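# Set lighting desk channel faders to their taped levels

## Task

Move every channel fader on the lighting desk to the level marked on the tape strip above that fader, and make sure the master fader finishes at the same level it had at the start.

## Robot and tools

Robot and scene. Two arms, left_arm and right_arm, work over a table. Their bases sit at roughly (+0.020, +0.360, +0.048) m for left_arm and (+0.048, -0.524, +0.048) m for right_arm, each turned a tiny amount about z. The scene frame has its origin at table-top height, halfway between the nominal bases. +z points up, +x points out over the table, and left_arm is on the +y side. Image left and right do not match these names. A two-camera stand is fixed behind the arms. Cameras: cam_high (fixed, overhead), cam_left_wrist and cam_right_wrist, all 896x504.

Gripper geometry. The fingers point along the gripper's +z axis and close along its x axis. The reported end_effector_position is the point midway between the pads, and the fingertips reach 9.3 mm past it. The housing is 201 mm long in the closing direction and 46 mm wide, starting 38 mm behind that point. A block on a post sticks out about 12 cm toward the gripper's -y side and turns with it. Keep this in mind near the desk and the other arm.

execute_actions(actions, cameras). actions holds a list of actions. Each action is a table of at most 15 rows, one row per 1/30 s control step, and lasts 0.5 s. A short table repeats its final row. Every row has 18 numbers in [-1, 1], always covering both arms: left dx, dy, dz, rx, ry, rz, gripper position, force_limit, speed, then the same nine for the right arm. The six pose numbers are an offset, not a pose. They are measured along scene-frame axes from that arm's Hand target at the start of the action, and every row counts from that same start, not from the row before. 1.0 equals 0.6 m for dx, dy, dz and 180 degrees for rotation. rx, ry, rz form one rotation vector applied about the Hand target position. Because each new action starts from the current Hand target, sending the same offset again moves the hand further. All six zero re-sends the current Hand target. Gripper numbers are absolute commands: position +1 is fully open (80 mm), about -0.90 brings the pads together, and -1 is used to grip. force_limit runs from about 15 N (-1) to 35 N (+1). speed runs from 5 mm/s (-1) to 100 mm/s (+1). To leave a gripper unchanged, resend its previous three numbers, since 0 is itself a command. cameras is a list of names, ["all"], or []. With an empty actions list, all images come back by default.

move(target, speed, blend, stop_force, zero, blocking, cameras). target is one 18-number row, laid out as above, or a list of up to 15 such rows. Each row gives offsets from the Hand target at the start of the move, never from the previous row. The gripper follows a straight path and turns the short way. speed is the top path speed in m/s, from 0.002 to 3.6 (default 0.25), with turning capped at twice that in rad/s. It may be one number or one per target. blend, in metres, rounds corners between listed targets; 0 means stopping at each. stop_force, from 3 to 120 N, ends an arm's path once its wrist sensor feels that much push against its motion. Use it slowly for touches. Leave it out when moving away from something you are pressing. zero (default true) re-zeroes the sensor just before the move. blocking=false returns after about 0.5 s while the motion goes on; it cannot be combined with stop_force. The move avoids nothing on its own, and all paths are capped at 10 s. Avoid paths that pass close to an arm's own base. The result adds a move: line such as done, off_target, moving, held or fault. limits=paced means a commanded pose was clipped; limits=held means a check withheld steps.

wait(seconds): 0 to 10 s, with the arms holding their last commands. stop(): brakes a running move. zoom_image(camera, region): region is [x0, y0, x1, y1] in pixels of that camera's newest image, at most 504 by 504. zero_wrist_force(arm): subtracts the current wrist reading from later readings. finished_scene(scene): takes the number of the current scene and ends it for good. The goal must hold with the robot gone, and nothing may follow this call in the same reply.

Reading results. Positions are in metres, quaternions wxyz, velocities in m/s and rad/s, all in the scene frame. Reported poses may be off by a few cm. Hand target is the last commanded pose after clipping. A hand can rest short of it; if so, send the missing distance as an offset. Tool commands lists the present gripper commands. is_grasped is 1 only when an object stopped the fingers; width_mm is the pad gap. Wrist force and Wrist torque are given along the gripper's own axes, with a third line showing the peak since the last reading. Joint torques include the arm's own weight. Joint velocities may show as within noise. Motor temperatures and a MOTOR HOT line warn of heating.

Limits and hazards. The controller clips commanded orientation to 32 degrees from the measured orientation at each step. Joints move at no more than 2.84 rad/s. Commands lag by about 0.09 s, or 0.17 to 0.22 s in some episodes, and fast motions overshoot. A firm contact torque at a joint's load limit, or about 150 N (plus or minus 25) of external force, stops that arm for 10 s. Wrist limits are near 21 N m. A target only slightly beyond a rigid surface can trigger this. At 85 °C a motor brakes its arm for 30 to 60 s or longer, so avoid long stretched holds or pushing toward unreachable poses. A clearance check blocks most arm-to-arm approaches, but not fingers closing on the other arm; any real press between the arms can fail the scene. Do not slam or hit the desk, and do not let anything fall or be left off the table. Push faders gently and in small steps, and check the result with images. Do not disturb the master fader; if it is bumped, return it to its original level.

Each tool is called after ">>>" as name(argument=value, ...) on one line, values as JSON.

## Session

>>> execute_actions(actions=[], cameras=["all"])

Scene clock: 0.00 s.
left_arm: end_effector_position=(+0.0585, +0.0189, +0.2558) width_mm=79.8 is_grasped=0 end_effector_quat_wxyz=(+0.490, -0.204, +0.760, +0.376) | right_arm: end_effector_position=(+0.7873, -0.1974, +0.2943) width_mm=80.2 is_grasped=0 end_effector_quat_wxyz=(+0.021, +0.029, +0.967, -0.251)
Joint positions: left_arm=[-1.968 -1.232 1.79 -0.803 -1.359 2.016] | right_arm=[3.846 -2.596 -0.331 -2.105 1.167 -0.757]
Joint velocities: within noise
Joint torques (N m): no reading
Motor temperatures (°C): left_arm=[32 32 32 32 35 40] | right_arm=[32 28 28 37 35 30]
Wrist force (N): no reading
Wrist torque (N m): no reading
Wrist force, peak (N): no reading
Hand target: left_arm +0.0585, +0.0189, +0.2558; +0.490, -0.204, +0.760, +0.376 | right_arm +0.7873, -0.1974, +0.2943; +0.021, +0.029, +0.967, -0.251
Tool commands: left_gripper/position=+0.996 left_gripper/force_limit=+1.0 left_gripper/speed=+1.0 right_gripper/position=+1.0 right_gripper/force_limit=+1.0 right_gripper/speed=+1.0

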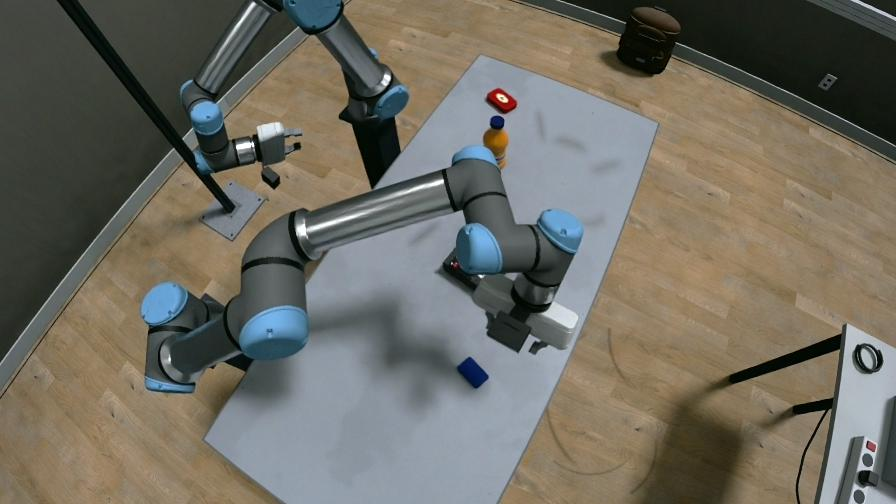

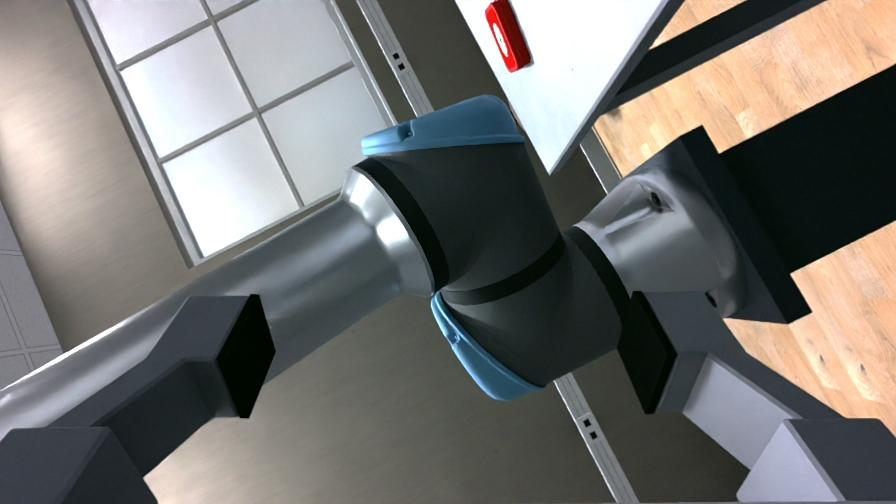

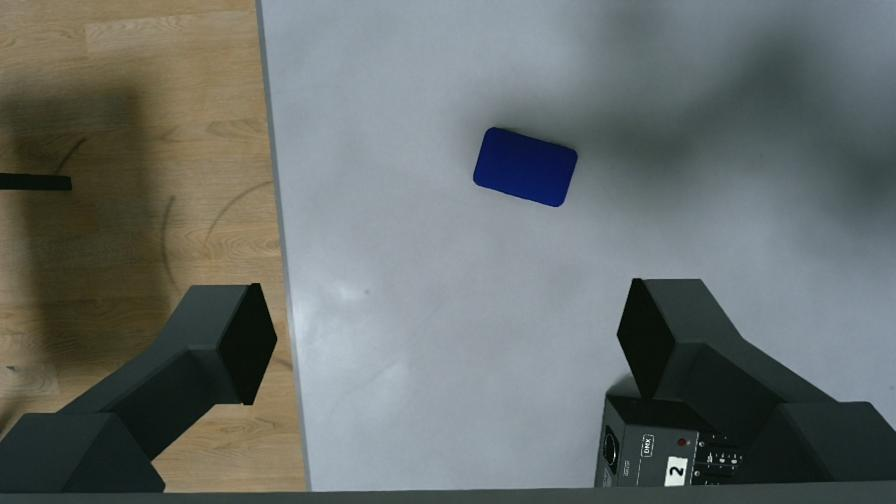

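>>> move(target=[0,0,0,0,0,0,0.996,1,1,-0.267,0.4,0.05,0,0,0,1,1,1], speed=0.3, cameras=["all"])

Scene clock: 2.17 s.
left_arm: end_effector_position=(+0.0585, +0.0189, +0.2558) width_mm=79.8 is_grasped=0 end_effector_quat_wxyz=(+0.490, -0.204, +0.760, +0.376) | right_arm: end_effector_position=(+0.6264, +0.0414, +0.3237) width_mm=80.2 is_grasped=0 end_effector_quat_wxyz=(+0.074, +0.014, +0.977, -0.198)
Joint positions: left_arm=[-1.968 -1.232 1.79 -0.803 -1.359 2.016] | right_arm=[4.183 -2.698 -0.035 -2.259 1.245 -0.469]
Joint torques (N m): left_arm=[-1.08 -33.3 -17.38 0.85 0.24 -0.18] | right_arm=[12.75 77.55 33.02 4.37 0.55 1.57]
Wrist force (N): left_arm=[-0.2 0.0 0.1] | right_arm=[0.3 0.4 -0.5]
Wrist torque (N m): left_arm=[0.01 0.03 0.00] | right_arm=[0.04 -0.09 -0.03]
Wrist force, peak (N): left_arm=[-0.5 -0.3 0.0] | right_arm=[1.7 1.9 -1.4]
Hand target: left_arm +0.0585, +0.0189, +0.2558; +0.490, -0.204, +0.760, +0.376 | right_arm +0.6271, +0.0426, +0.3243; +0.021, +0.029, +0.967, -0.251
Off the commanded pose: left_arm 0.000 m, 0 deg | right_arm 0.002 m, 9 deg.
elbow stopped short (right arm): the move would have taken joint 3 (elbow) straighter than the controller allows.
move: off_target (right_arm)
camera_calibration:
cam_right_wrist: T_world_to_cam=[[-0.989564, 0.00871236, -0.14383, 0.664162], [-0.0220072, 0.977322, 0.210613, -0.0786155], [0.142403, 0.21158, -0.966931, 0.311906], [0, 0, 0, 1]] pos_world=[0.611084, 0.00505321, 0.413675]

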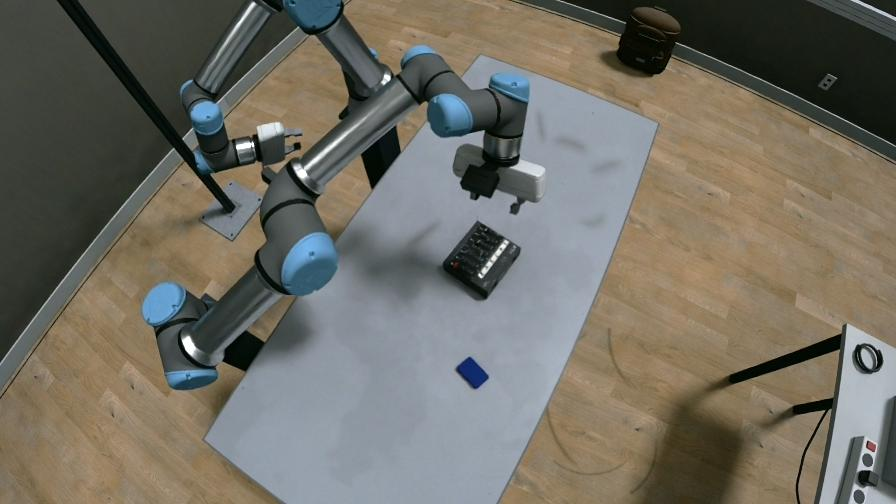

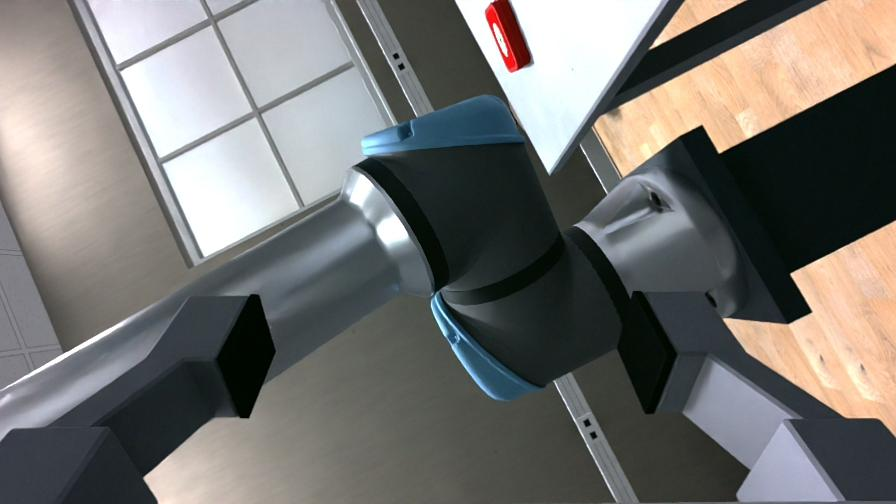

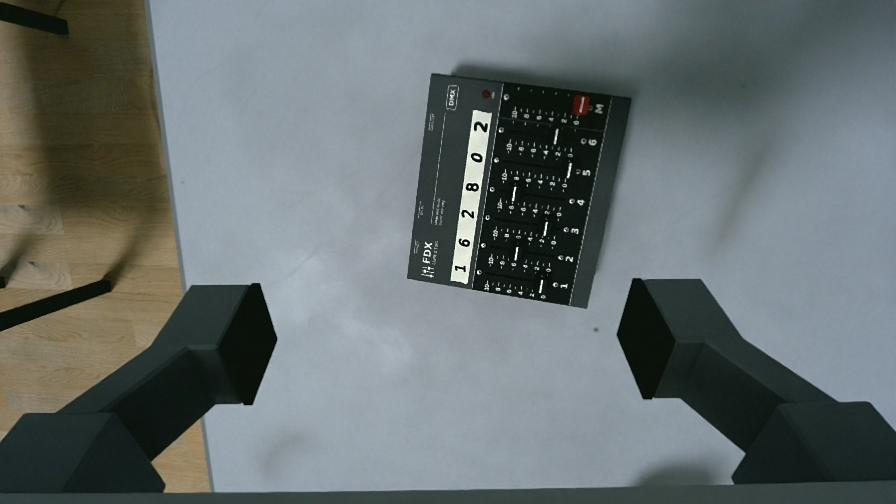

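>>> zoom_image(camera="cam_right_wrist", region=[400, 60, 640, 310])

>>> zoom_image(camera="cam_right_wrist", region=[460, 70, 620, 190])

>>> zoom_image(camera="cam_right_wrist", region=[450, 190, 610, 310])

Scaled by 2.016 from the camera's 896x504 image, which has a finer 1280x720 frame.

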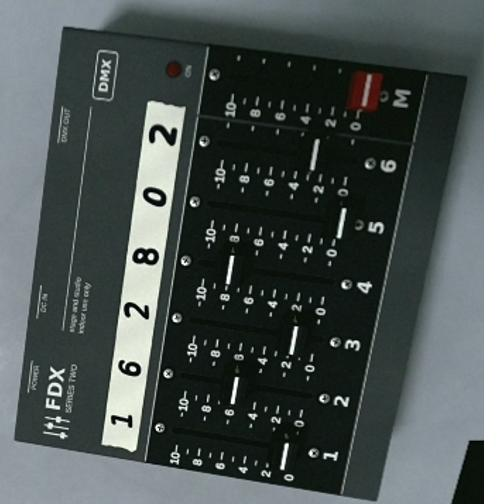

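Scaled by 3.150 from the camera's 896x504 image, which has a finer 1280x720 frame.

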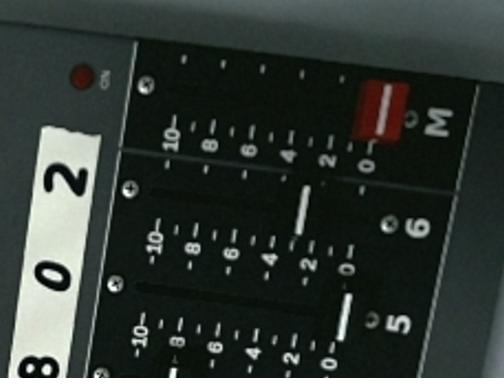

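Scaled by 3.150 from the camera's 896x504 image, which has a finer 1280x720 frame.

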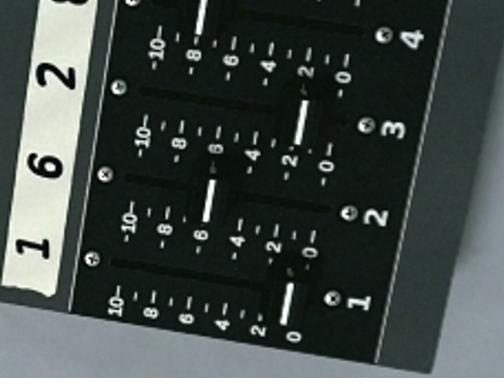

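>>> move(target=[[0,0,0,0,0,0,0.996,1,1,0,-0.72,0.04,0,0,0,1,1,1],[0.55,-0.05,0.05,-0.2367,0.3596,-0.1801,0.996,1,1,0,-0.72,0.04,0,0,0,1,1,1],[0.93,-0.08,-0.06,-0.2367,0.3596,-0.1801,0.996,1,1,0,-0.72,0.04,0,0,0,1,1,1]], speed=0.4, blend=[0, 0.05, 0], cameras=["cam_high", "cam_left_wrist"])

Scene clock: 11.00 s.
left_arm: end_effector_position=(+0.6164, -0.0291, +0.2198) width_mm=79.8 is_grasped=0 end_effector_quat_wxyz=(+0.000, +0.072, +0.997, +0.000) | right_arm: end_effector_position=(+0.6271, -0.3894, +0.3483) width_mm=80.2 is_grasped=0 end_effector_quat_wxyz=(+0.021, +0.029, +0.967, -0.251)
Joint positions: left_arm=[-0.728 -0.998 1.34 -1.913 -1.57 4.091] | right_arm=[3.769 -1.864 -1.409 -1.726 1.144 -0.837]
Joint torques (N m): left_arm=[4.75 -36.54 -31.84 -0.59 -1.7 2.96] | right_arm=[-13.07 48.88 16.69 4.43 -2.43 -1.28]
Wrist force (N): left_arm=[-1.6 4.4 1.3] | right_arm=[0.3 -0.2 0.0]
Wrist torque (N m): left_arm=[0.39 -0.24 0.08] | right_arm=[-0.03 -0.09 0.02]
Wrist force, peak (N): left_arm=[-3.0 5.1 1.8] | right_arm=[1.1 2.2 -1.2]
Hand target: left_arm +0.6165, -0.0291, +0.2198; +0.000, +0.072, +0.997, +0.000 | right_arm +0.6271, -0.3894, +0.3483; +0.021, +0.029, +0.967, -0.251
Off the commanded pose: left_arm 0.000 m, 0 deg | right_arm 0.000 m, 0 deg.
move: done
camera_calibration:
cam_left_wrist: T_world_to_cam=[[-0.991204, 0.132215, 0.00575334, 0.614046], [0.111765, 0.813028, 0.571396, -0.154066], [0.0708696, 0.567014, -0.820654, 0.250277], [0, 0, 0, 1]] pos_world=[0.608127, -0.0978366, 0.28989]
Images, in order (width x height): cam_high 896x504, cam_left_wrist 896x504.

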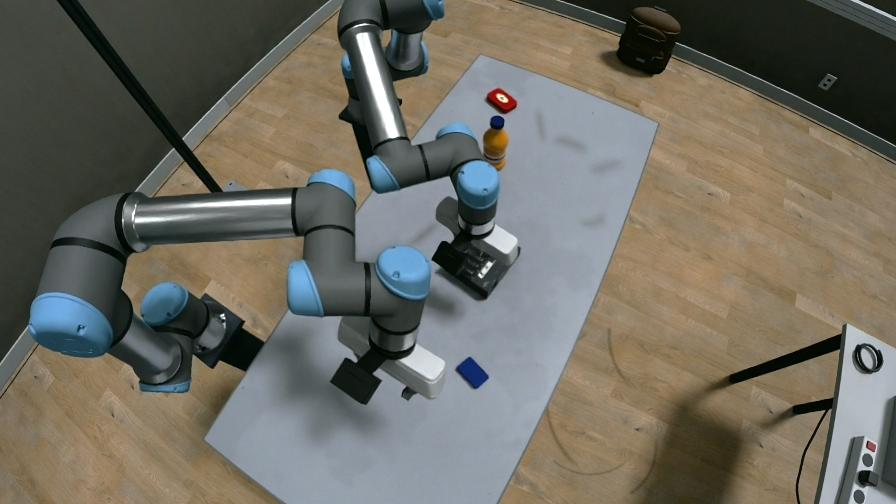

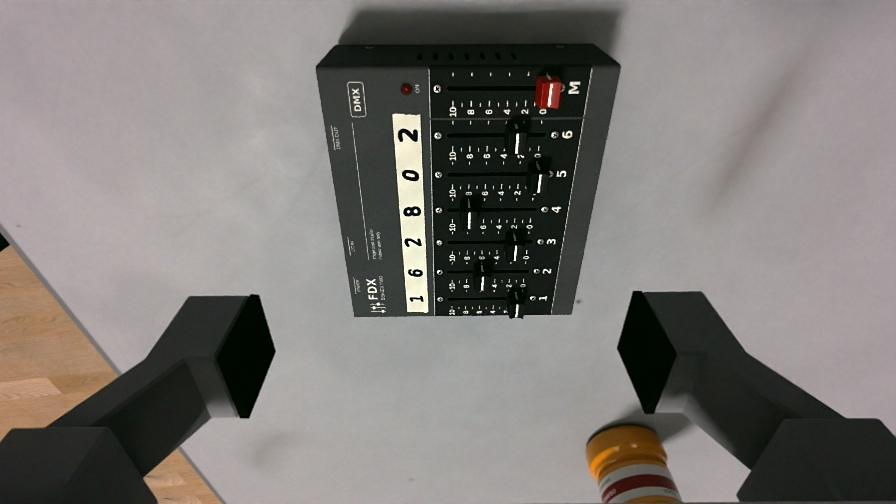

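>>> zoom_image(camera="cam_left_wrist", region=[430, 60, 590, 190])

>>> zoom_image(camera="cam_left_wrist", region=[430, 190, 590, 320])

Scaled by 3.150 from the camera's 896x504 image, which has a finer 1280x720 frame.

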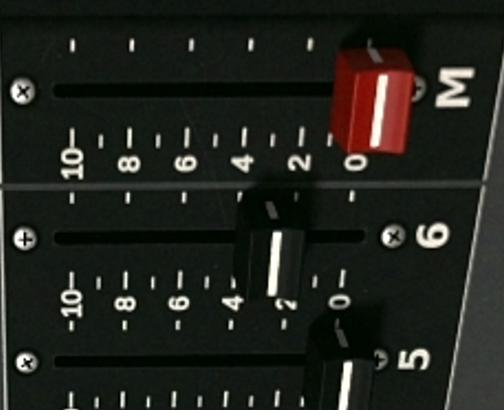

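Scaled by 3.150 from the camera's 896x504 image, which has a finer 1280x720 frame.

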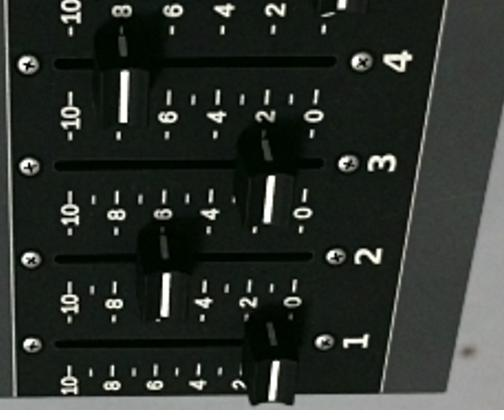

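>>> zoom_image(camera="cam_left_wrist", region=[445, 185, 545, 260])

>>> zoom_image(camera="cam_left_wrist", region=[445, 255, 545, 325])

>>> zoom_image(camera="cam_left_wrist", region=[445, 115, 565, 195])

Scaled by 5.040 from the camera's 896x504 image, which has a finer 1280x720 frame.

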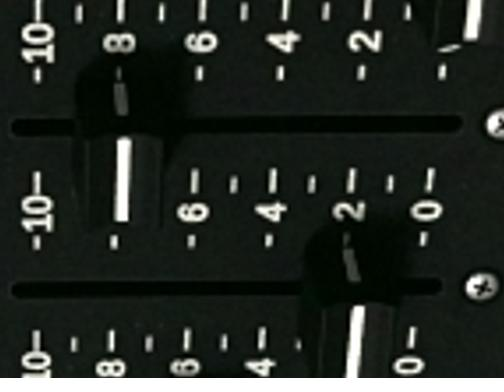

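Scaled by 5.040 from the camera's 896x504 image, which has a finer 1280x720 frame.

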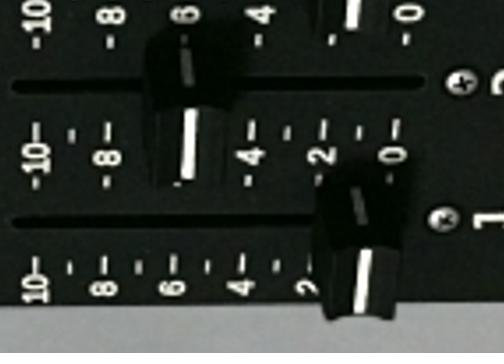

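Scaled by 4.200 from the camera's 896x504 image, which has a finer 1280x720 frame.

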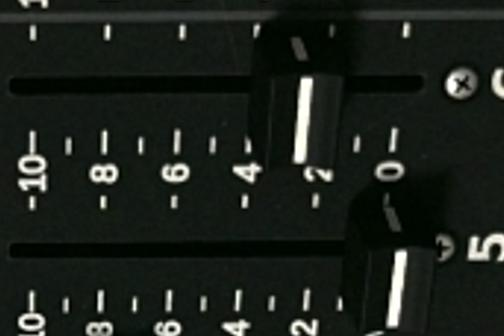

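>>> move(target=[-0.0642,0.0385,-0.1897,0,0,0,-0.1,-1,0.5,0,0,0,0,0,0,1,1,1], speed=0.25, cameras=["cam_left_wrist"])

>>> zoom_image(camera="cam_left_wrist", region=[320, 200, 600, 400])

Scene clock: 16.17 s.
left_arm: end_effector_position=(+0.5780, -0.0060, +0.1061) width_mm=33.8 is_grasped=0 end_effector_quat_wxyz=(+0.000, +0.072, +0.997, +0.000) | right_arm: end_effector_position=(+0.6271, -0.3894, +0.3483) width_mm=80.2 is_grasped=0 end_effector_quat_wxyz=(+0.021, +0.029, +0.967, -0.251)
Joint positions: left_arm=[-0.743 -0.965 1.615 -2.221 -1.57 4.076] | right_arm=[3.769 -1.864 -1.409 -1.726 1.144 -0.837]
Joint torques (N m): left_arm=[-7.23 -31.74 -10.69 -5.02 1.4 -2.97] | right_arm=[-12.67 48.87 16.94 4.44 -2.35 -1.06]
Wrist force (N): left_arm=[-1.3 4.3 1.0] | right_arm=[0.2 -0.3 0.1]
Wrist torque (N m): left_arm=[0.39 -0.28 0.18] | right_arm=[-0.03 -0.07 0.02]
Wrist force, peak (N): left_arm=[-1.0 4.6 2.6] | right_arm=[-0.3 -0.5 0.3]
Hand target: left_arm +0.5780, -0.0060, +0.1060; +0.000, +0.072, +0.997, +0.000 | right_arm +0.6271, -0.3894, +0.3483; +0.021, +0.029, +0.967, -0.251
Off the commanded pose: left_arm 0.000 m, 0 deg | right_arm 0.000 m, 0 deg.
move: done
camera_calibration:
cam_left_wrist: T_world_to_cam=[[-0.9912, 0.132241, 0.00589098, 0.573559], [0.111865, 0.813021, 0.571387, -0.103643], [0.070771, 0.567018, -0.82066, 0.146649], [0, 0, 0, 1]] pos_world=[0.569727, -0.0747366, 0.17619]
Images, in order (width x height): cam_left_wrist 896x504.

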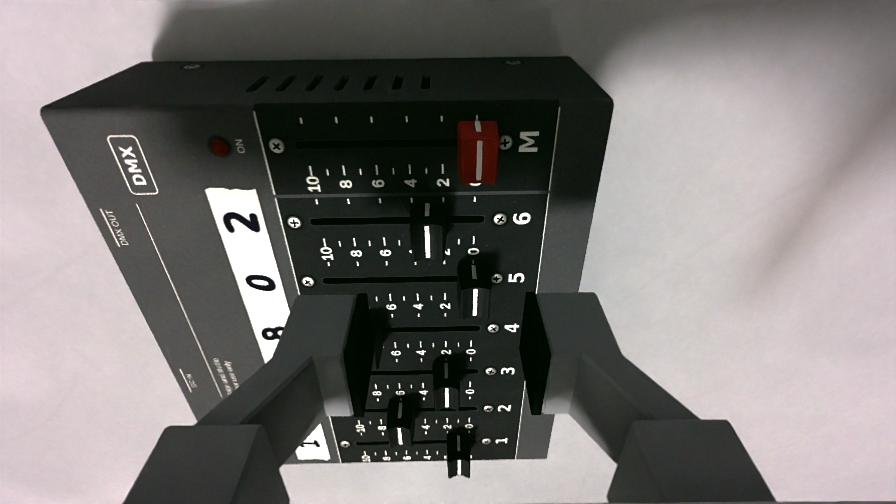

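Scaled by 1.800 from the camera's 896x504 image, which has a finer 1280x720 frame.

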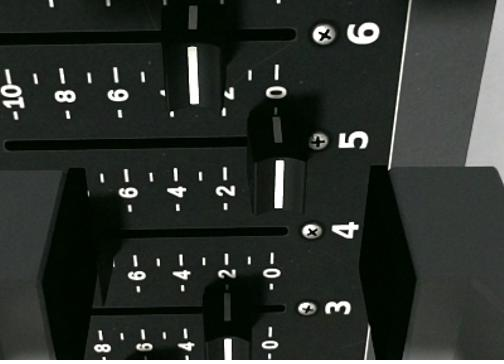

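>>> move(target=[[0.0018,-0.0053,-0.01,0,0,0,-0.1,-1,0.5,0,0,0,0,0,0,1,1,1],[0.0018,-0.0053,-0.085,0,0,0,-0.1,-1,0.5,0,0,0,0,0,0,1,1,1]], speed=0.02, stop_force=4, cameras=["cam_left_wrist"])

>>> zoom_image(camera="cam_left_wrist", region=[300, 180, 600, 420])

Scene clock: 21.57 s.
left_arm: end_effector_position=(+0.5790, -0.0092, +0.0658) width_mm=33.8 is_grasped=0 end_effector_quat_wxyz=(+0.000, +0.072, +0.997, +0.000) | right_arm: end_effector_position=(+0.6271, -0.3894, +0.3483) width_mm=80.2 is_grasped=0 end_effector_quat_wxyz=(+0.021, +0.029, +0.967, -0.251)
Joint positions: left_arm=[-0.745 -0.9 1.629 -2.299 -1.57 4.073] | right_arm=[3.769 -1.864 -1.409 -1.726 1.144 -0.837]
Joint torques (N m): left_arm=[-3.78 -62.27 -29.27 -2.3 1.34 -1.35] | right_arm=[-11.94 49.16 17.36 4.48 -2.34 -1.08]
Wrist force (N): left_arm=[-1.3 4.3 1.1] | right_arm=[0.3 -0.2 0.2]
Wrist torque (N m): left_arm=[0.39 -0.28 0.18] | right_arm=[-0.02 -0.09 0.02]
Wrist force, peak (N): left_arm=[5.6 9.7 -28.9] | right_arm=[0.3 -0.7 -0.1]
Hand target: left_arm +0.5791, -0.0092, +0.0658; +0.000, +0.072, +0.997, +0.000 (not the last commanded pose) | right_arm +0.6271, -0.3894, +0.3483; +0.021, +0.029, +0.967, -0.251
Off the commanded pose: left_arm 0.011 m, 0 deg | right_arm 0.000 m, 0 deg.
move: contact (left_arm); path passed 1 of 2 targets
camera_calibration:
cam_left_wrist: T_world_to_cam=[[-0.9912, 0.132241, 0.00589098, 0.575211], [0.111865, 0.813021, 0.571387, -0.078126], [0.070771, 0.567018, -0.82066, 0.11532], [0, 0, 0, 1]] pos_world=[0.570727, -0.0779366, 0.13589]
Images, in order (width x height): cam_left_wrist 896x504.

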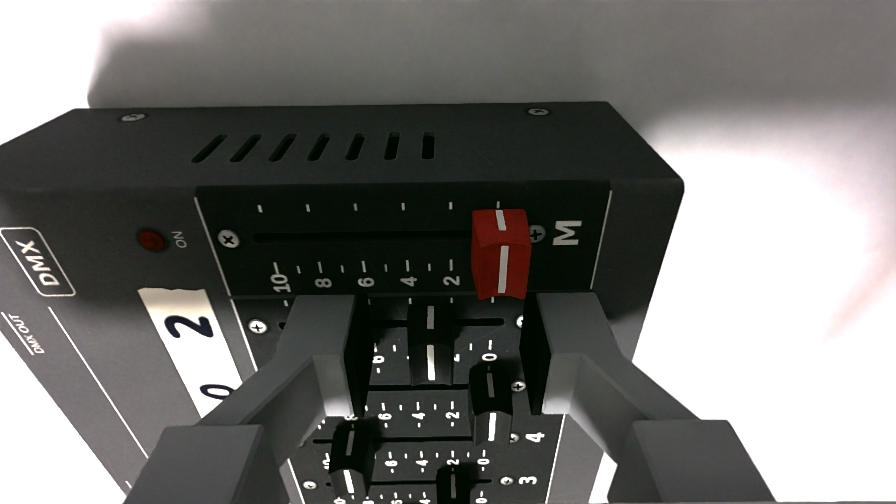

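Scaled by 1.680 from the camera's 896x504 image, which has a finer 1280x720 frame.

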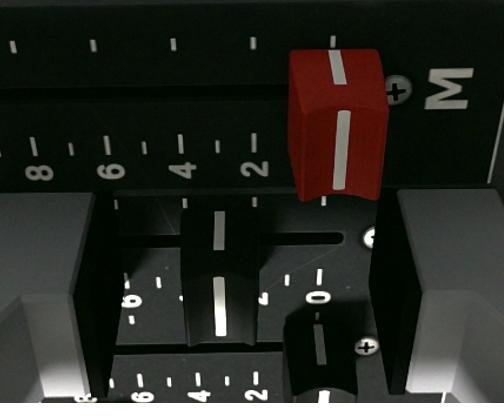

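>>> move(target=[-0.0017,0.0003,0.0025,0,0,0,-0.1,-1,0.5,0,0,0,0,0,0,1,1,1], speed=0.02)

>>> execute_actions(actions=[[[0,0,0,0,0,0,-1,-1,-0.68,0,0,0,0,0,0,1,1,1]],[[0,0,0,0,0,0,-1,-1,-0.68,0,0,0,0,0,0,1,1,1]],[[0,0,0,0,0,0,-1,-1,-0.68,0,0,0,0,0,0,1,1,1]]], cameras=["cam_left_wrist"])

>>> zoom_image(camera="cam_left_wrist", region=[300, 180, 600, 420])

Scene clock: 23.27 s.
left_arm: end_effector_position=(+0.5781, -0.0090, +0.0672) width_mm=33.8 is_grasped=0 end_effector_quat_wxyz=(+0.000, +0.072, +0.997, +0.000) | right_arm: end_effector_position=(+0.6271, -0.3894, +0.3483) width_mm=80.2 is_grasped=0 end_effector_quat_wxyz=(+0.021, +0.029, +0.967, -0.251)
Joint positions: left_arm=[-0.746 -0.904 1.631 -2.298 -1.57 4.073] | right_arm=[3.769 -1.864 -1.409 -1.726 1.144 -0.837]
Joint torques (N m): left_arm=[-6.99 -62.31 -6.73 -0.8 1.26 -3.03] | right_arm=[-13.03 48.64 17.03 4.48 -2.22 -0.89]
Wrist force (N): left_arm=[-1.5 4.5 1.4] | right_arm=[0.1 -0.5 0.3]
Wrist torque (N m): left_arm=[0.40 -0.26 0.19] | right_arm=[-0.06 -0.07 0.02]
Wrist force, peak (N): left_arm=[-1.4 4.7 1.5] | right_arm=[0.3 -0.6 0.3]
Hand target: left_arm +0.5780, -0.0090, +0.0673; +0.000, +0.072, +0.997, +0.000 | right_arm +0.6271, -0.3894, +0.3483; +0.021, +0.029, +0.967, -0.251
Off the commanded pose: left_arm 0.000 m, 0 deg | right_arm 0.000 m, 0 deg.
move: done

Scene clock: 24.97 s.
left_arm: end_effector_position=(+0.5780, -0.0090, +0.0673) width_mm=9.5 is_grasped=1 end_effector_quat_wxyz=(+0.000, +0.072, +0.997, +0.000) | right_arm: end_effector_position=(+0.6271, -0.3894, +0.3483) width_mm=80.2 is_grasped=0 end_effector_quat_wxyz=(+0.021, +0.029, +0.967, -0.251)
Joint positions: left_arm=[-0.746 -0.904 1.631 -2.298 -1.57 4.073] | right_arm=[3.769 -1.864 -1.409 -1.726 1.144 -0.837]
Joint torques (N m): left_arm=[-6.31 -62.13 -7.77 -0.7 1.33 -2.83] | right_arm=[-12.26 47.88 17.69 4.56 -2.22 -1.04]
Wrist force (N): left_arm=[-3.9 2.6 1.7] | right_arm=[0.1 -0.4 -0.1]
Wrist torque (N m): left_arm=[0.34 -0.30 0.18] | right_arm=[-0.04 -0.07 0.02]
Wrist force, peak (N): left_arm=[-4.1 3.3 2.6] | right_arm=[0.3 -0.6 0.0]
Hand target: left_arm +0.5780, -0.0090, +0.0673; +0.000, +0.072, +0.997, +0.000 | right_arm +0.6271, -0.3894, +0.3483; +0.021, +0.029, +0.967, -0.251
Off the commanded pose: left_arm 0.000 m, 0 deg | right_arm 0.000 m, 0 deg.
camera_calibration:
cam_left_wrist: T_world_to_cam=[[-0.9912, 0.132241, 0.00589098, 0.574184], [0.111865, 0.813021, 0.571387, -0.0790338], [0.070771, 0.567018, -0.82066, 0.116509], [0, 0, 0, 1]] pos_world=[0.569727, -0.0777366, 0.13739]
Images, in order (width x height): cam_left_wrist 896x504.

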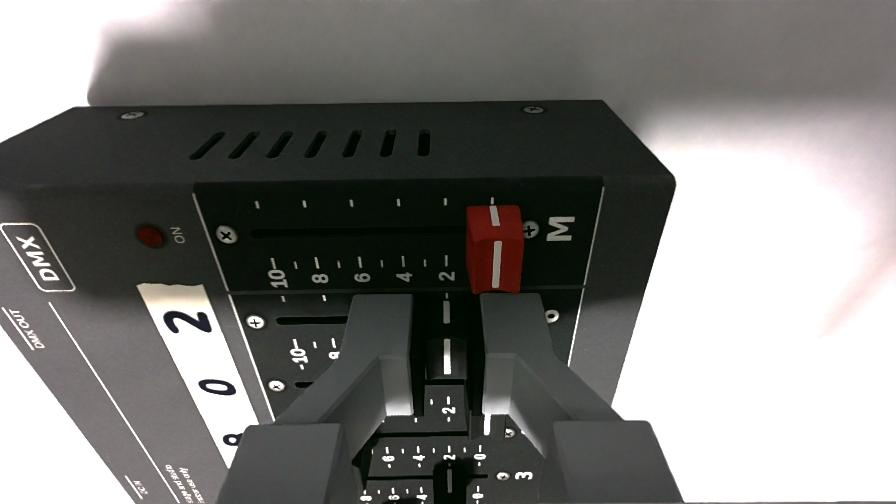

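Scaled by 1.680 from the camera's 896x504 image, which has a finer 1280x720 frame.

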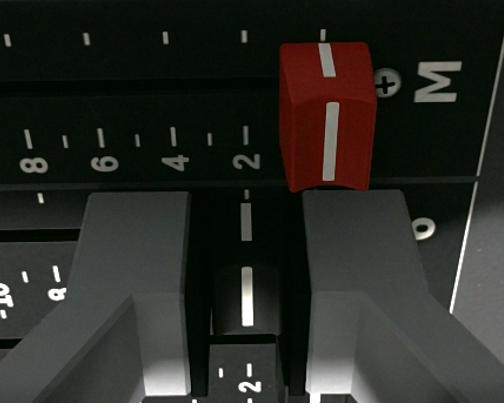

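>>> execute_actions(actions=[[[0,0,0,0,0,0,-0.1,-1,-0.4,0,0,0,0,0,0,1,1,1]],[[0,0,0,0,0,0,-0.1,-1,-0.4,0,0,0,0,0,0,1,1,1]]], cameras=["cam_left_wrist"])

>>> zoom_image(camera="cam_left_wrist", region=[300, 180, 600, 420])

>>> move(target=[-0.03,-0.08,0.2,0,0,0,-0.1,-1,-0.4,0,0,0,0,0,0,1,1,1], speed=0.25, cameras=["cam_left_wrist"])

>>> zoom_image(camera="cam_left_wrist", region=[400, 200, 600, 340])

Scene clock: 26.47 s.
left_arm: end_effector_position=(+0.5780, -0.0090, +0.0673) width_mm=33.8 is_grasped=0 end_effector_quat_wxyz=(+0.000, +0.072, +0.997, +0.000) | right_arm: end_effector_position=(+0.6271, -0.3894, +0.3483) width_mm=80.2 is_grasped=0 end_effector_quat_wxyz=(+0.021, +0.029, +0.967, -0.251)
Joint positions: left_arm=[-0.746 -0.904 1.631 -2.298 -1.57 4.073] | right_arm=[3.769 -1.864 -1.409 -1.726 1.144 -0.837]
Joint torques (N m): left_arm=[-6.64 -61.53 -8.56 -0.81 1.24 -2.57] | right_arm=[-11.98 48.39 16.58 4.46 -2.22 -0.87]
Wrist force (N): left_arm=[-1.5 4.3 1.3] | right_arm=[0.1 -0.3 0.3]
Wrist torque (N m): left_arm=[0.38 -0.26 0.19] | right_arm=[-0.03 -0.07 0.02]
Wrist force, peak (N): left_arm=[-4.3 2.4 2.6] | right_arm=[0.2 -0.6 0.1]
Hand target: left_arm +0.5780, -0.0090, +0.0673; +0.000, +0.072, +0.997, +0.000 | right_arm +0.6271, -0.3894, +0.3483; +0.021, +0.029, +0.967, -0.251
Off the commanded pose: left_arm 0.000 m, 0 deg | right_arm 0.000 m, 0 deg.
camera_calibration:
cam_left_wrist: T_world_to_cam=[[-0.9912, 0.132241, 0.00589098, 0.574184], [0.111865, 0.813021, 0.571387, -0.0790338], [0.070771, 0.567018, -0.82066, 0.116509], [0, 0, 0, 1]] pos_world=[0.569727, -0.0777366, 0.13739]
Images, in order (width x height): cam_left_wrist 896x504.

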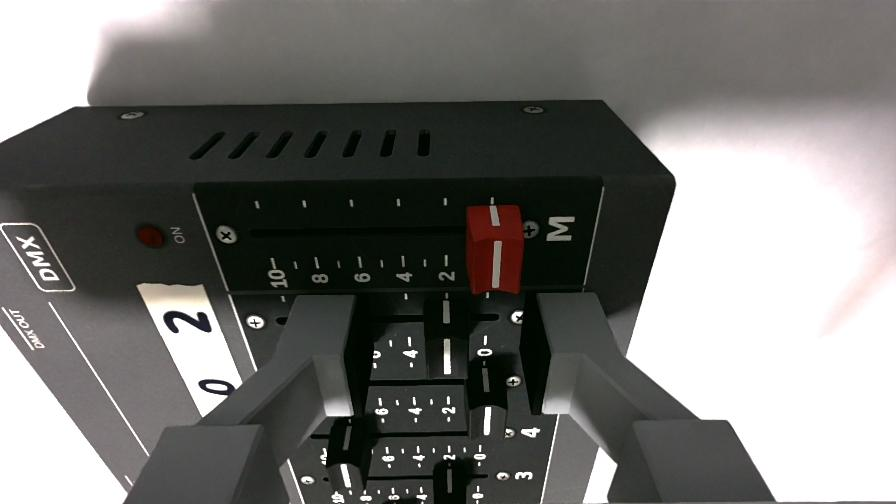

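Scaled by 1.680 from the camera's 896x504 image, which has a finer 1280x720 frame.

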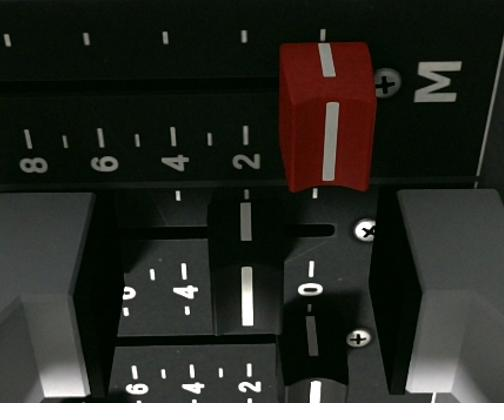

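Scene clock: 27.70 s.
left_arm: end_effector_position=(+0.5600, -0.0570, +0.1872) width_mm=33.8 is_grasped=0 end_effector_quat_wxyz=(+0.000, +0.072, +0.997, +0.000) | right_arm: end_effector_position=(+0.6271, -0.3894, +0.3483) width_mm=80.2 is_grasped=0 end_effector_quat_wxyz=(+0.021, +0.029, +0.967, -0.251)
Joint positions: left_arm=[-0.815 -1.035 1.49 -2.025 -1.57 4.003] | right_arm=[3.769 -1.864 -1.409 -1.726 1.144 -0.837]
Joint torques (N m): left_arm=[-7.54 -59.68 -32.64 -0.98 0.98 -3.15] | right_arm=[-11.52 48.42 16.97 4.48 -2.09 -1.09]
Wrist force (N): left_arm=[-1.3 4.4 1.0] | right_arm=[0.0 -0.4 0.2]
Wrist torque (N m): left_arm=[0.40 -0.27 0.18] | right_arm=[-0.04 -0.06 0.02]
Wrist force, peak (N): left_arm=[-1.3 5.2 2.9] | right_arm=[0.3 -0.4 0.4]
Hand target: left_arm +0.5600, -0.0570, +0.1873; +0.000, +0.072, +0.997, +0.000 | right_arm +0.6271, -0.3894, +0.3483; +0.021, +0.029, +0.967, -0.251
Off the commanded pose: left_arm 0.000 m, 0 deg | right_arm 0.000 m, 0 deg.
move: done
camera_calibration:
cam_left_wrist: T_world_to_cam=[[-0.991193, 0.132296, 0.00580913, 0.562008], [0.111863, 0.813015, 0.571396, -0.106507], [0.0708705, 0.567014, -0.820654, 0.24334], [0, 0, 0, 1]] pos_world=[0.551727, -0.125737, 0.25729]
Images, in order (width x height): cam_left_wrist 896x504.

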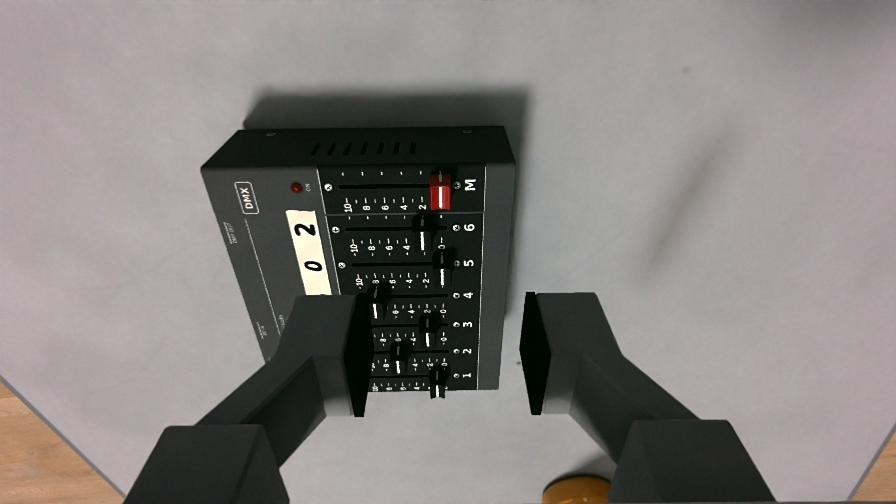

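Scaled by 2.520 from the camera's 896x504 image, which has a finer 1280x720 frame.

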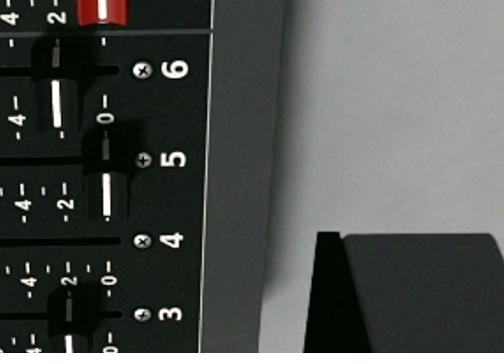

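>>> move(target=[[-0.333,0.5,0.25,0,0,0,-0.1,-1,-0.4,0,0,0,0,0,0,1,-1,1],[-0.333,0.5,0.25,0,0,0,-0.1,-1,-0.4,-0.0435,0.624,-0.38,0.1622,0.0018,-0.0263,-0.85,-1,1]], speed=0.35, blend=[0.03, 0], cameras=["cam_right_wrist"])

>>> zoom_image(camera="cam_right_wrist", region=[280, 150, 600, 400])

Scene clock: 33.63 s.
left_arm: end_effector_position=(+0.3602, +0.2430, +0.3373) width_mm=33.8 is_grasped=0 end_effector_quat_wxyz=(+0.000, +0.072, +0.997, +0.000) | right_arm: end_effector_position=(+0.6010, -0.0150, +0.1203) width_mm=2.3 is_grasped=0 end_effector_quat_wxyz=(+0.000, +0.072, +0.997, +0.000)
Joint positions: left_arm=[-0.671 -1.942 2.077 -1.706 -1.57 4.147] | right_arm=[4.078 -2.33 -1.294 -1.088 1.571 -0.506]
Joint torques (N m): left_arm=[4.45 -22.07 -13.36 -0.62 1.39 2.96] | right_arm=[13.1 46.14 32.63 5.23 1.24 1.66]
Wrist force (N): left_arm=[-1.2 4.7 0.9] | right_arm=[0.4 0.7 -0.9]
Wrist torque (N m): left_arm=[0.44 -0.29 0.08] | right_arm=[0.03 -0.12 -0.02]
Wrist force, peak (N): left_arm=[-0.1 6.4 0.4] | right_arm=[1.0 2.5 0.2]
Hand target: left_arm +0.3602, +0.2430, +0.3373; +0.000, +0.072, +0.997, +0.000 | right_arm +0.6010, -0.0150, +0.1203; +0.000, +0.072, +0.997, +0.000
Off the commanded pose: left_arm 0.000 m, 0 deg | right_arm 0.000 m, 0 deg.
move: done; blend cut to 0 m at target 1
camera_calibration:
cam_right_wrist: T_world_to_cam=[[-0.988563, 0.150549, 0.0087888, 0.593534], [0.128098, 0.807533, 0.575745, -0.117913], [0.0795806, 0.570286, -0.817582, 0.15596], [0, 0, 0, 1]] pos_world=[0.589439, -0.0830788, 0.190181]
Images, in order (width x height): cam_right_wrist 896x504.

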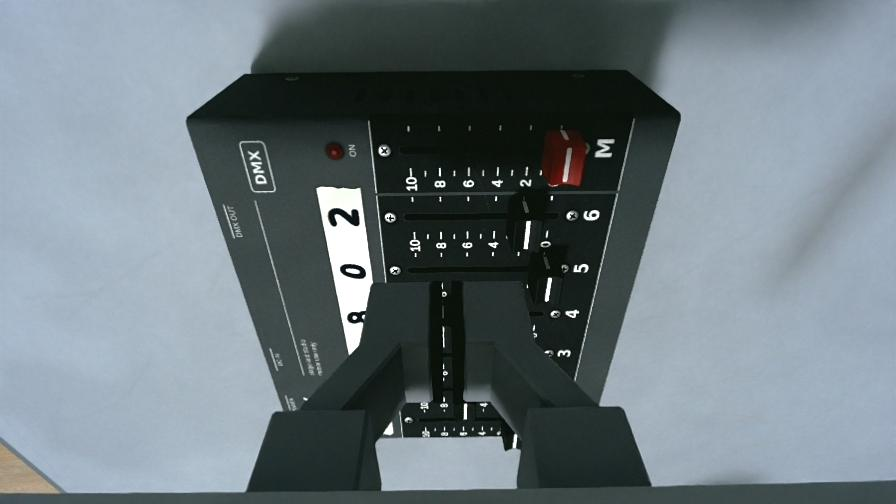

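Scaled by 1.575 from the camera's 896x504 image, which has a finer 1280x720 frame.

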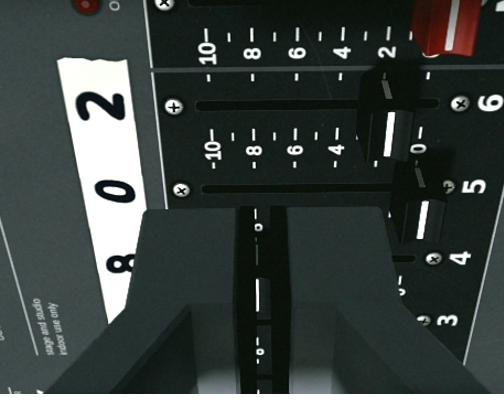

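>>> move(target=[0,0,0,0,0,0,-0.1,-1,-0.4,0.0,0.0083,-0.0672,0,0,0,-0.85,-1,1], speed=0.1)

>>> move(target=[0,0,0,0,0,0,-0.1,-1,-0.4,0.0,0.0,-0.07,0,0,0,-0.85,-1,1], speed=0.006, stop_force=4, cameras=["cam_right_wrist"])

Scene clock: 35.37 s.
left_arm: end_effector_position=(+0.3602, +0.2430, +0.3373) width_mm=33.8 is_grasped=0 end_effector_quat_wxyz=(+0.000, +0.072, +0.997, +0.000) | right_arm: end_effector_position=(+0.6010, -0.0101, +0.0801) width_mm=2.3 is_grasped=0 end_effector_quat_wxyz=(+0.000, +0.072, +0.997, +0.000)
Joint positions: left_arm=[-0.671 -1.942 2.077 -1.706 -1.57 4.147] | right_arm=[4.082 -2.385 -1.307 -1.019 1.571 -0.502]
Joint torques (N m): left_arm=[4.3 -21.59 -14.39 -0.79 1.37 2.83] | right_arm=[13.47 46.38 19.66 5.21 0.94 1.66]
Wrist force (N): left_arm=[-1.2 4.6 1.0] | right_arm=[0.3 0.9 -1.1]
Wrist torque (N m): left_arm=[0.42 -0.29 0.07] | right_arm=[0.04 -0.10 -0.01]
Wrist force, peak (N): left_arm=[-1.3 4.8 1.3] | right_arm=[0.4 0.8 -1.7]
Hand target: left_arm +0.3602, +0.2430, +0.3373; +0.000, +0.072, +0.997, +0.000 | right_arm +0.6010, -0.0100, +0.0800; +0.000, +0.072, +0.997, +0.000
Off the commanded pose: left_arm 0.000 m, 0 deg | right_arm 0.000 m, 0 deg.
move: done

Scene clock: 38.90 s.
left_arm: end_effector_position=(+0.3602, +0.2430, +0.3373) width_mm=33.8 is_grasped=0 end_effector_quat_wxyz=(+0.000, +0.072, +0.997, +0.000) | right_arm: end_effector_position=(+0.6010, -0.0100, +0.0660) width_mm=2.3 is_grasped=0 end_effector_quat_wxyz=(+0.000, +0.072, +0.997, +0.000)
Joint positions: left_arm=[-0.671 -1.942 2.077 -1.706 -1.57 4.147] | right_arm=[4.082 -2.404 -1.314 -0.994 1.571 -0.502]
Joint torques (N m): left_arm=[4.04 -21.38 -15.73 -0.81 1.26 2.79] | right_arm=[13.64 63.72 18.45 -0.38 -0.39 1.76]
Wrist force (N): left_arm=[-1.1 4.3 1.2] | right_arm=[-0.5 1.6 -6.5]
Wrist torque (N m): left_arm=[0.40 -0.30 0.07] | right_arm=[-0.01 -0.03 0.01]
Wrist force, peak (N): left_arm=[-1.5 4.8 1.3] | right_arm=[1.6 -2.7 -13.9]
Hand target: left_arm +0.3602, +0.2430, +0.3373; +0.000, +0.072, +0.997, +0.000 | right_arm +0.6011, -0.0100, +0.0660; +0.000, +0.072, +0.997, +0.000 (not the last commanded pose)
Off the commanded pose: left_arm 0.000 m, 0 deg | right_arm 0.028 m, 0 deg.
move: contact (right_arm)
camera_calibration:
cam_right_wrist: T_world_to_cam=[[-0.988563, 0.150549, 0.0087888, 0.593273], [0.128098, 0.807533, 0.575745, -0.0906073], [0.0795806, 0.570286, -0.817582, 0.108771], [0, 0, 0, 1]] pos_world=[0.589439, -0.0781788, 0.135881]
Images, in order (width x height): cam_right_wrist 896x504.

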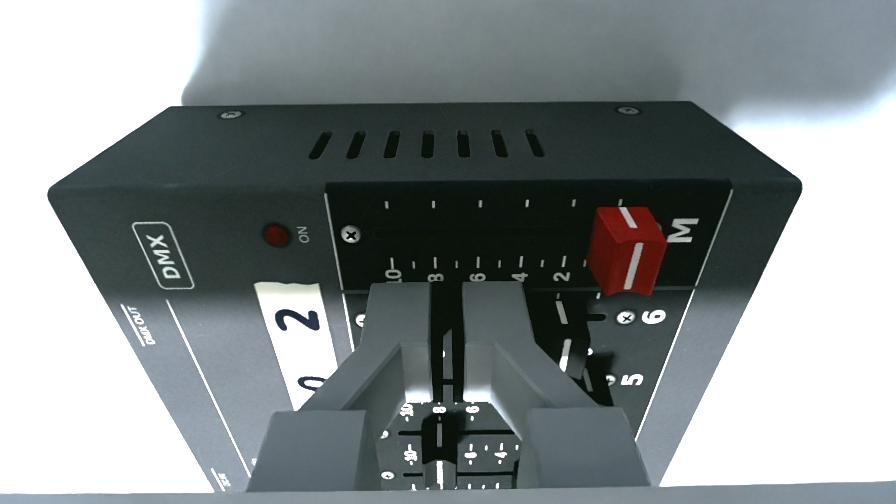

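>>> move(target=[0,0,0,0,0,0,-0.1,-1,-0.4,0.0,-0.06,0.25,0,0,0,-0.85,-1,1], speed=0.2, cameras=["cam_right_wrist"])

>>> zoom_image(camera="cam_right_wrist", region=[340, 120, 600, 330])

Scene clock: 43.43 s.
left_arm: end_effector_position=(+0.3602, +0.2430, +0.3373) width_mm=33.8 is_grasped=0 end_effector_quat_wxyz=(+0.000, +0.072, +0.997, +0.000) | right_arm: end_effector_position=(+0.6011, -0.0460, +0.2159) width_mm=2.3 is_grasped=0 end_effector_quat_wxyz=(+0.000, +0.072, +0.997, +0.000)
Joint positions: left_arm=[-0.671 -1.942 2.077 -1.706 -1.57 4.147] | right_arm=[4.052 -2.191 -1.273 -1.249 1.571 -0.532]
Joint torques (N m): left_arm=[3.75 -22.12 -16.1 -0.78 1.27 2.64] | right_arm=[-13.05 63.26 35.48 0.39 1.09 -1.14]
Wrist force (N): left_arm=[-1.8 4.6 1.2] | right_arm=[0.1 1.2 -0.9]
Wrist torque (N m): left_arm=[0.43 -0.23 0.07] | right_arm=[0.09 -0.08 0.08]
Wrist force, peak (N): left_arm=[-1.5 4.9 1.6] | right_arm=[-0.2 1.9 -7.6]
Hand target: left_arm +0.3602, +0.2430, +0.3373; +0.000, +0.072, +0.997, +0.000 | right_arm +0.6011, -0.0460, +0.2160; +0.000, +0.072, +0.997, +0.000
Off the commanded pose: left_arm 0.000 m, 0 deg | right_arm 0.000 m, 0 deg.
move: done
camera_calibration:
cam_right_wrist: T_world_to_cam=[[-0.988566, 0.150539, 0.00865965, 0.597398], [0.128016, 0.807538, 0.575756, -0.147875], [0.0796807, 0.570281, -0.817576, 0.251738], [0, 0, 0, 1]] pos_world=[0.589439, -0.114079, 0.285781]
Images, in order (width x height): cam_right_wrist 896x504.

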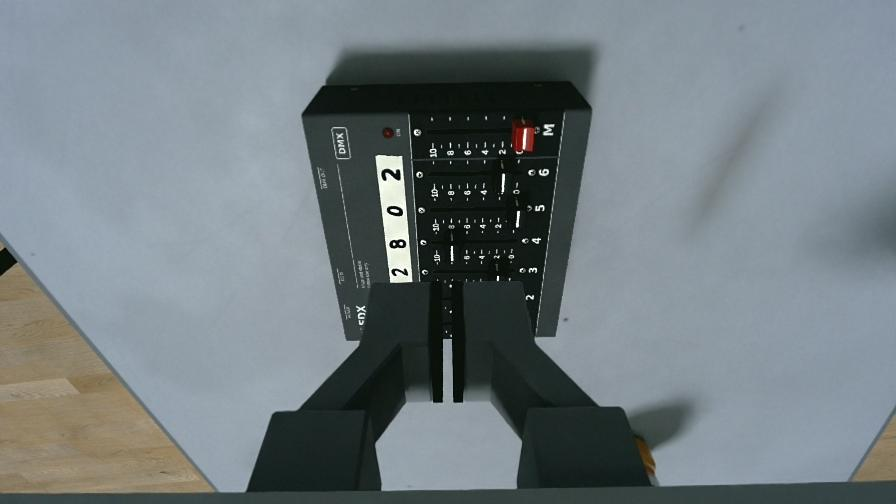

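Scaled by 1.938 from the camera's 896x504 image, which has a finer 1280x720 frame.

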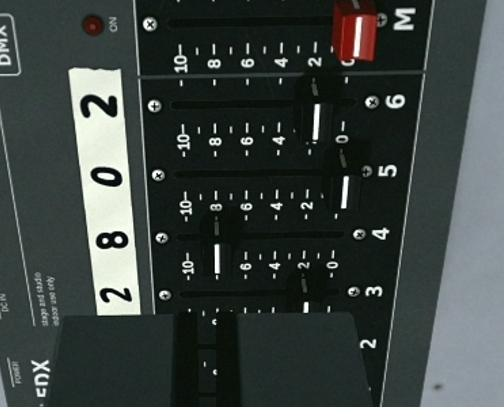

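>>> finished_scene(scene=1)

The scene is finished: the task was done.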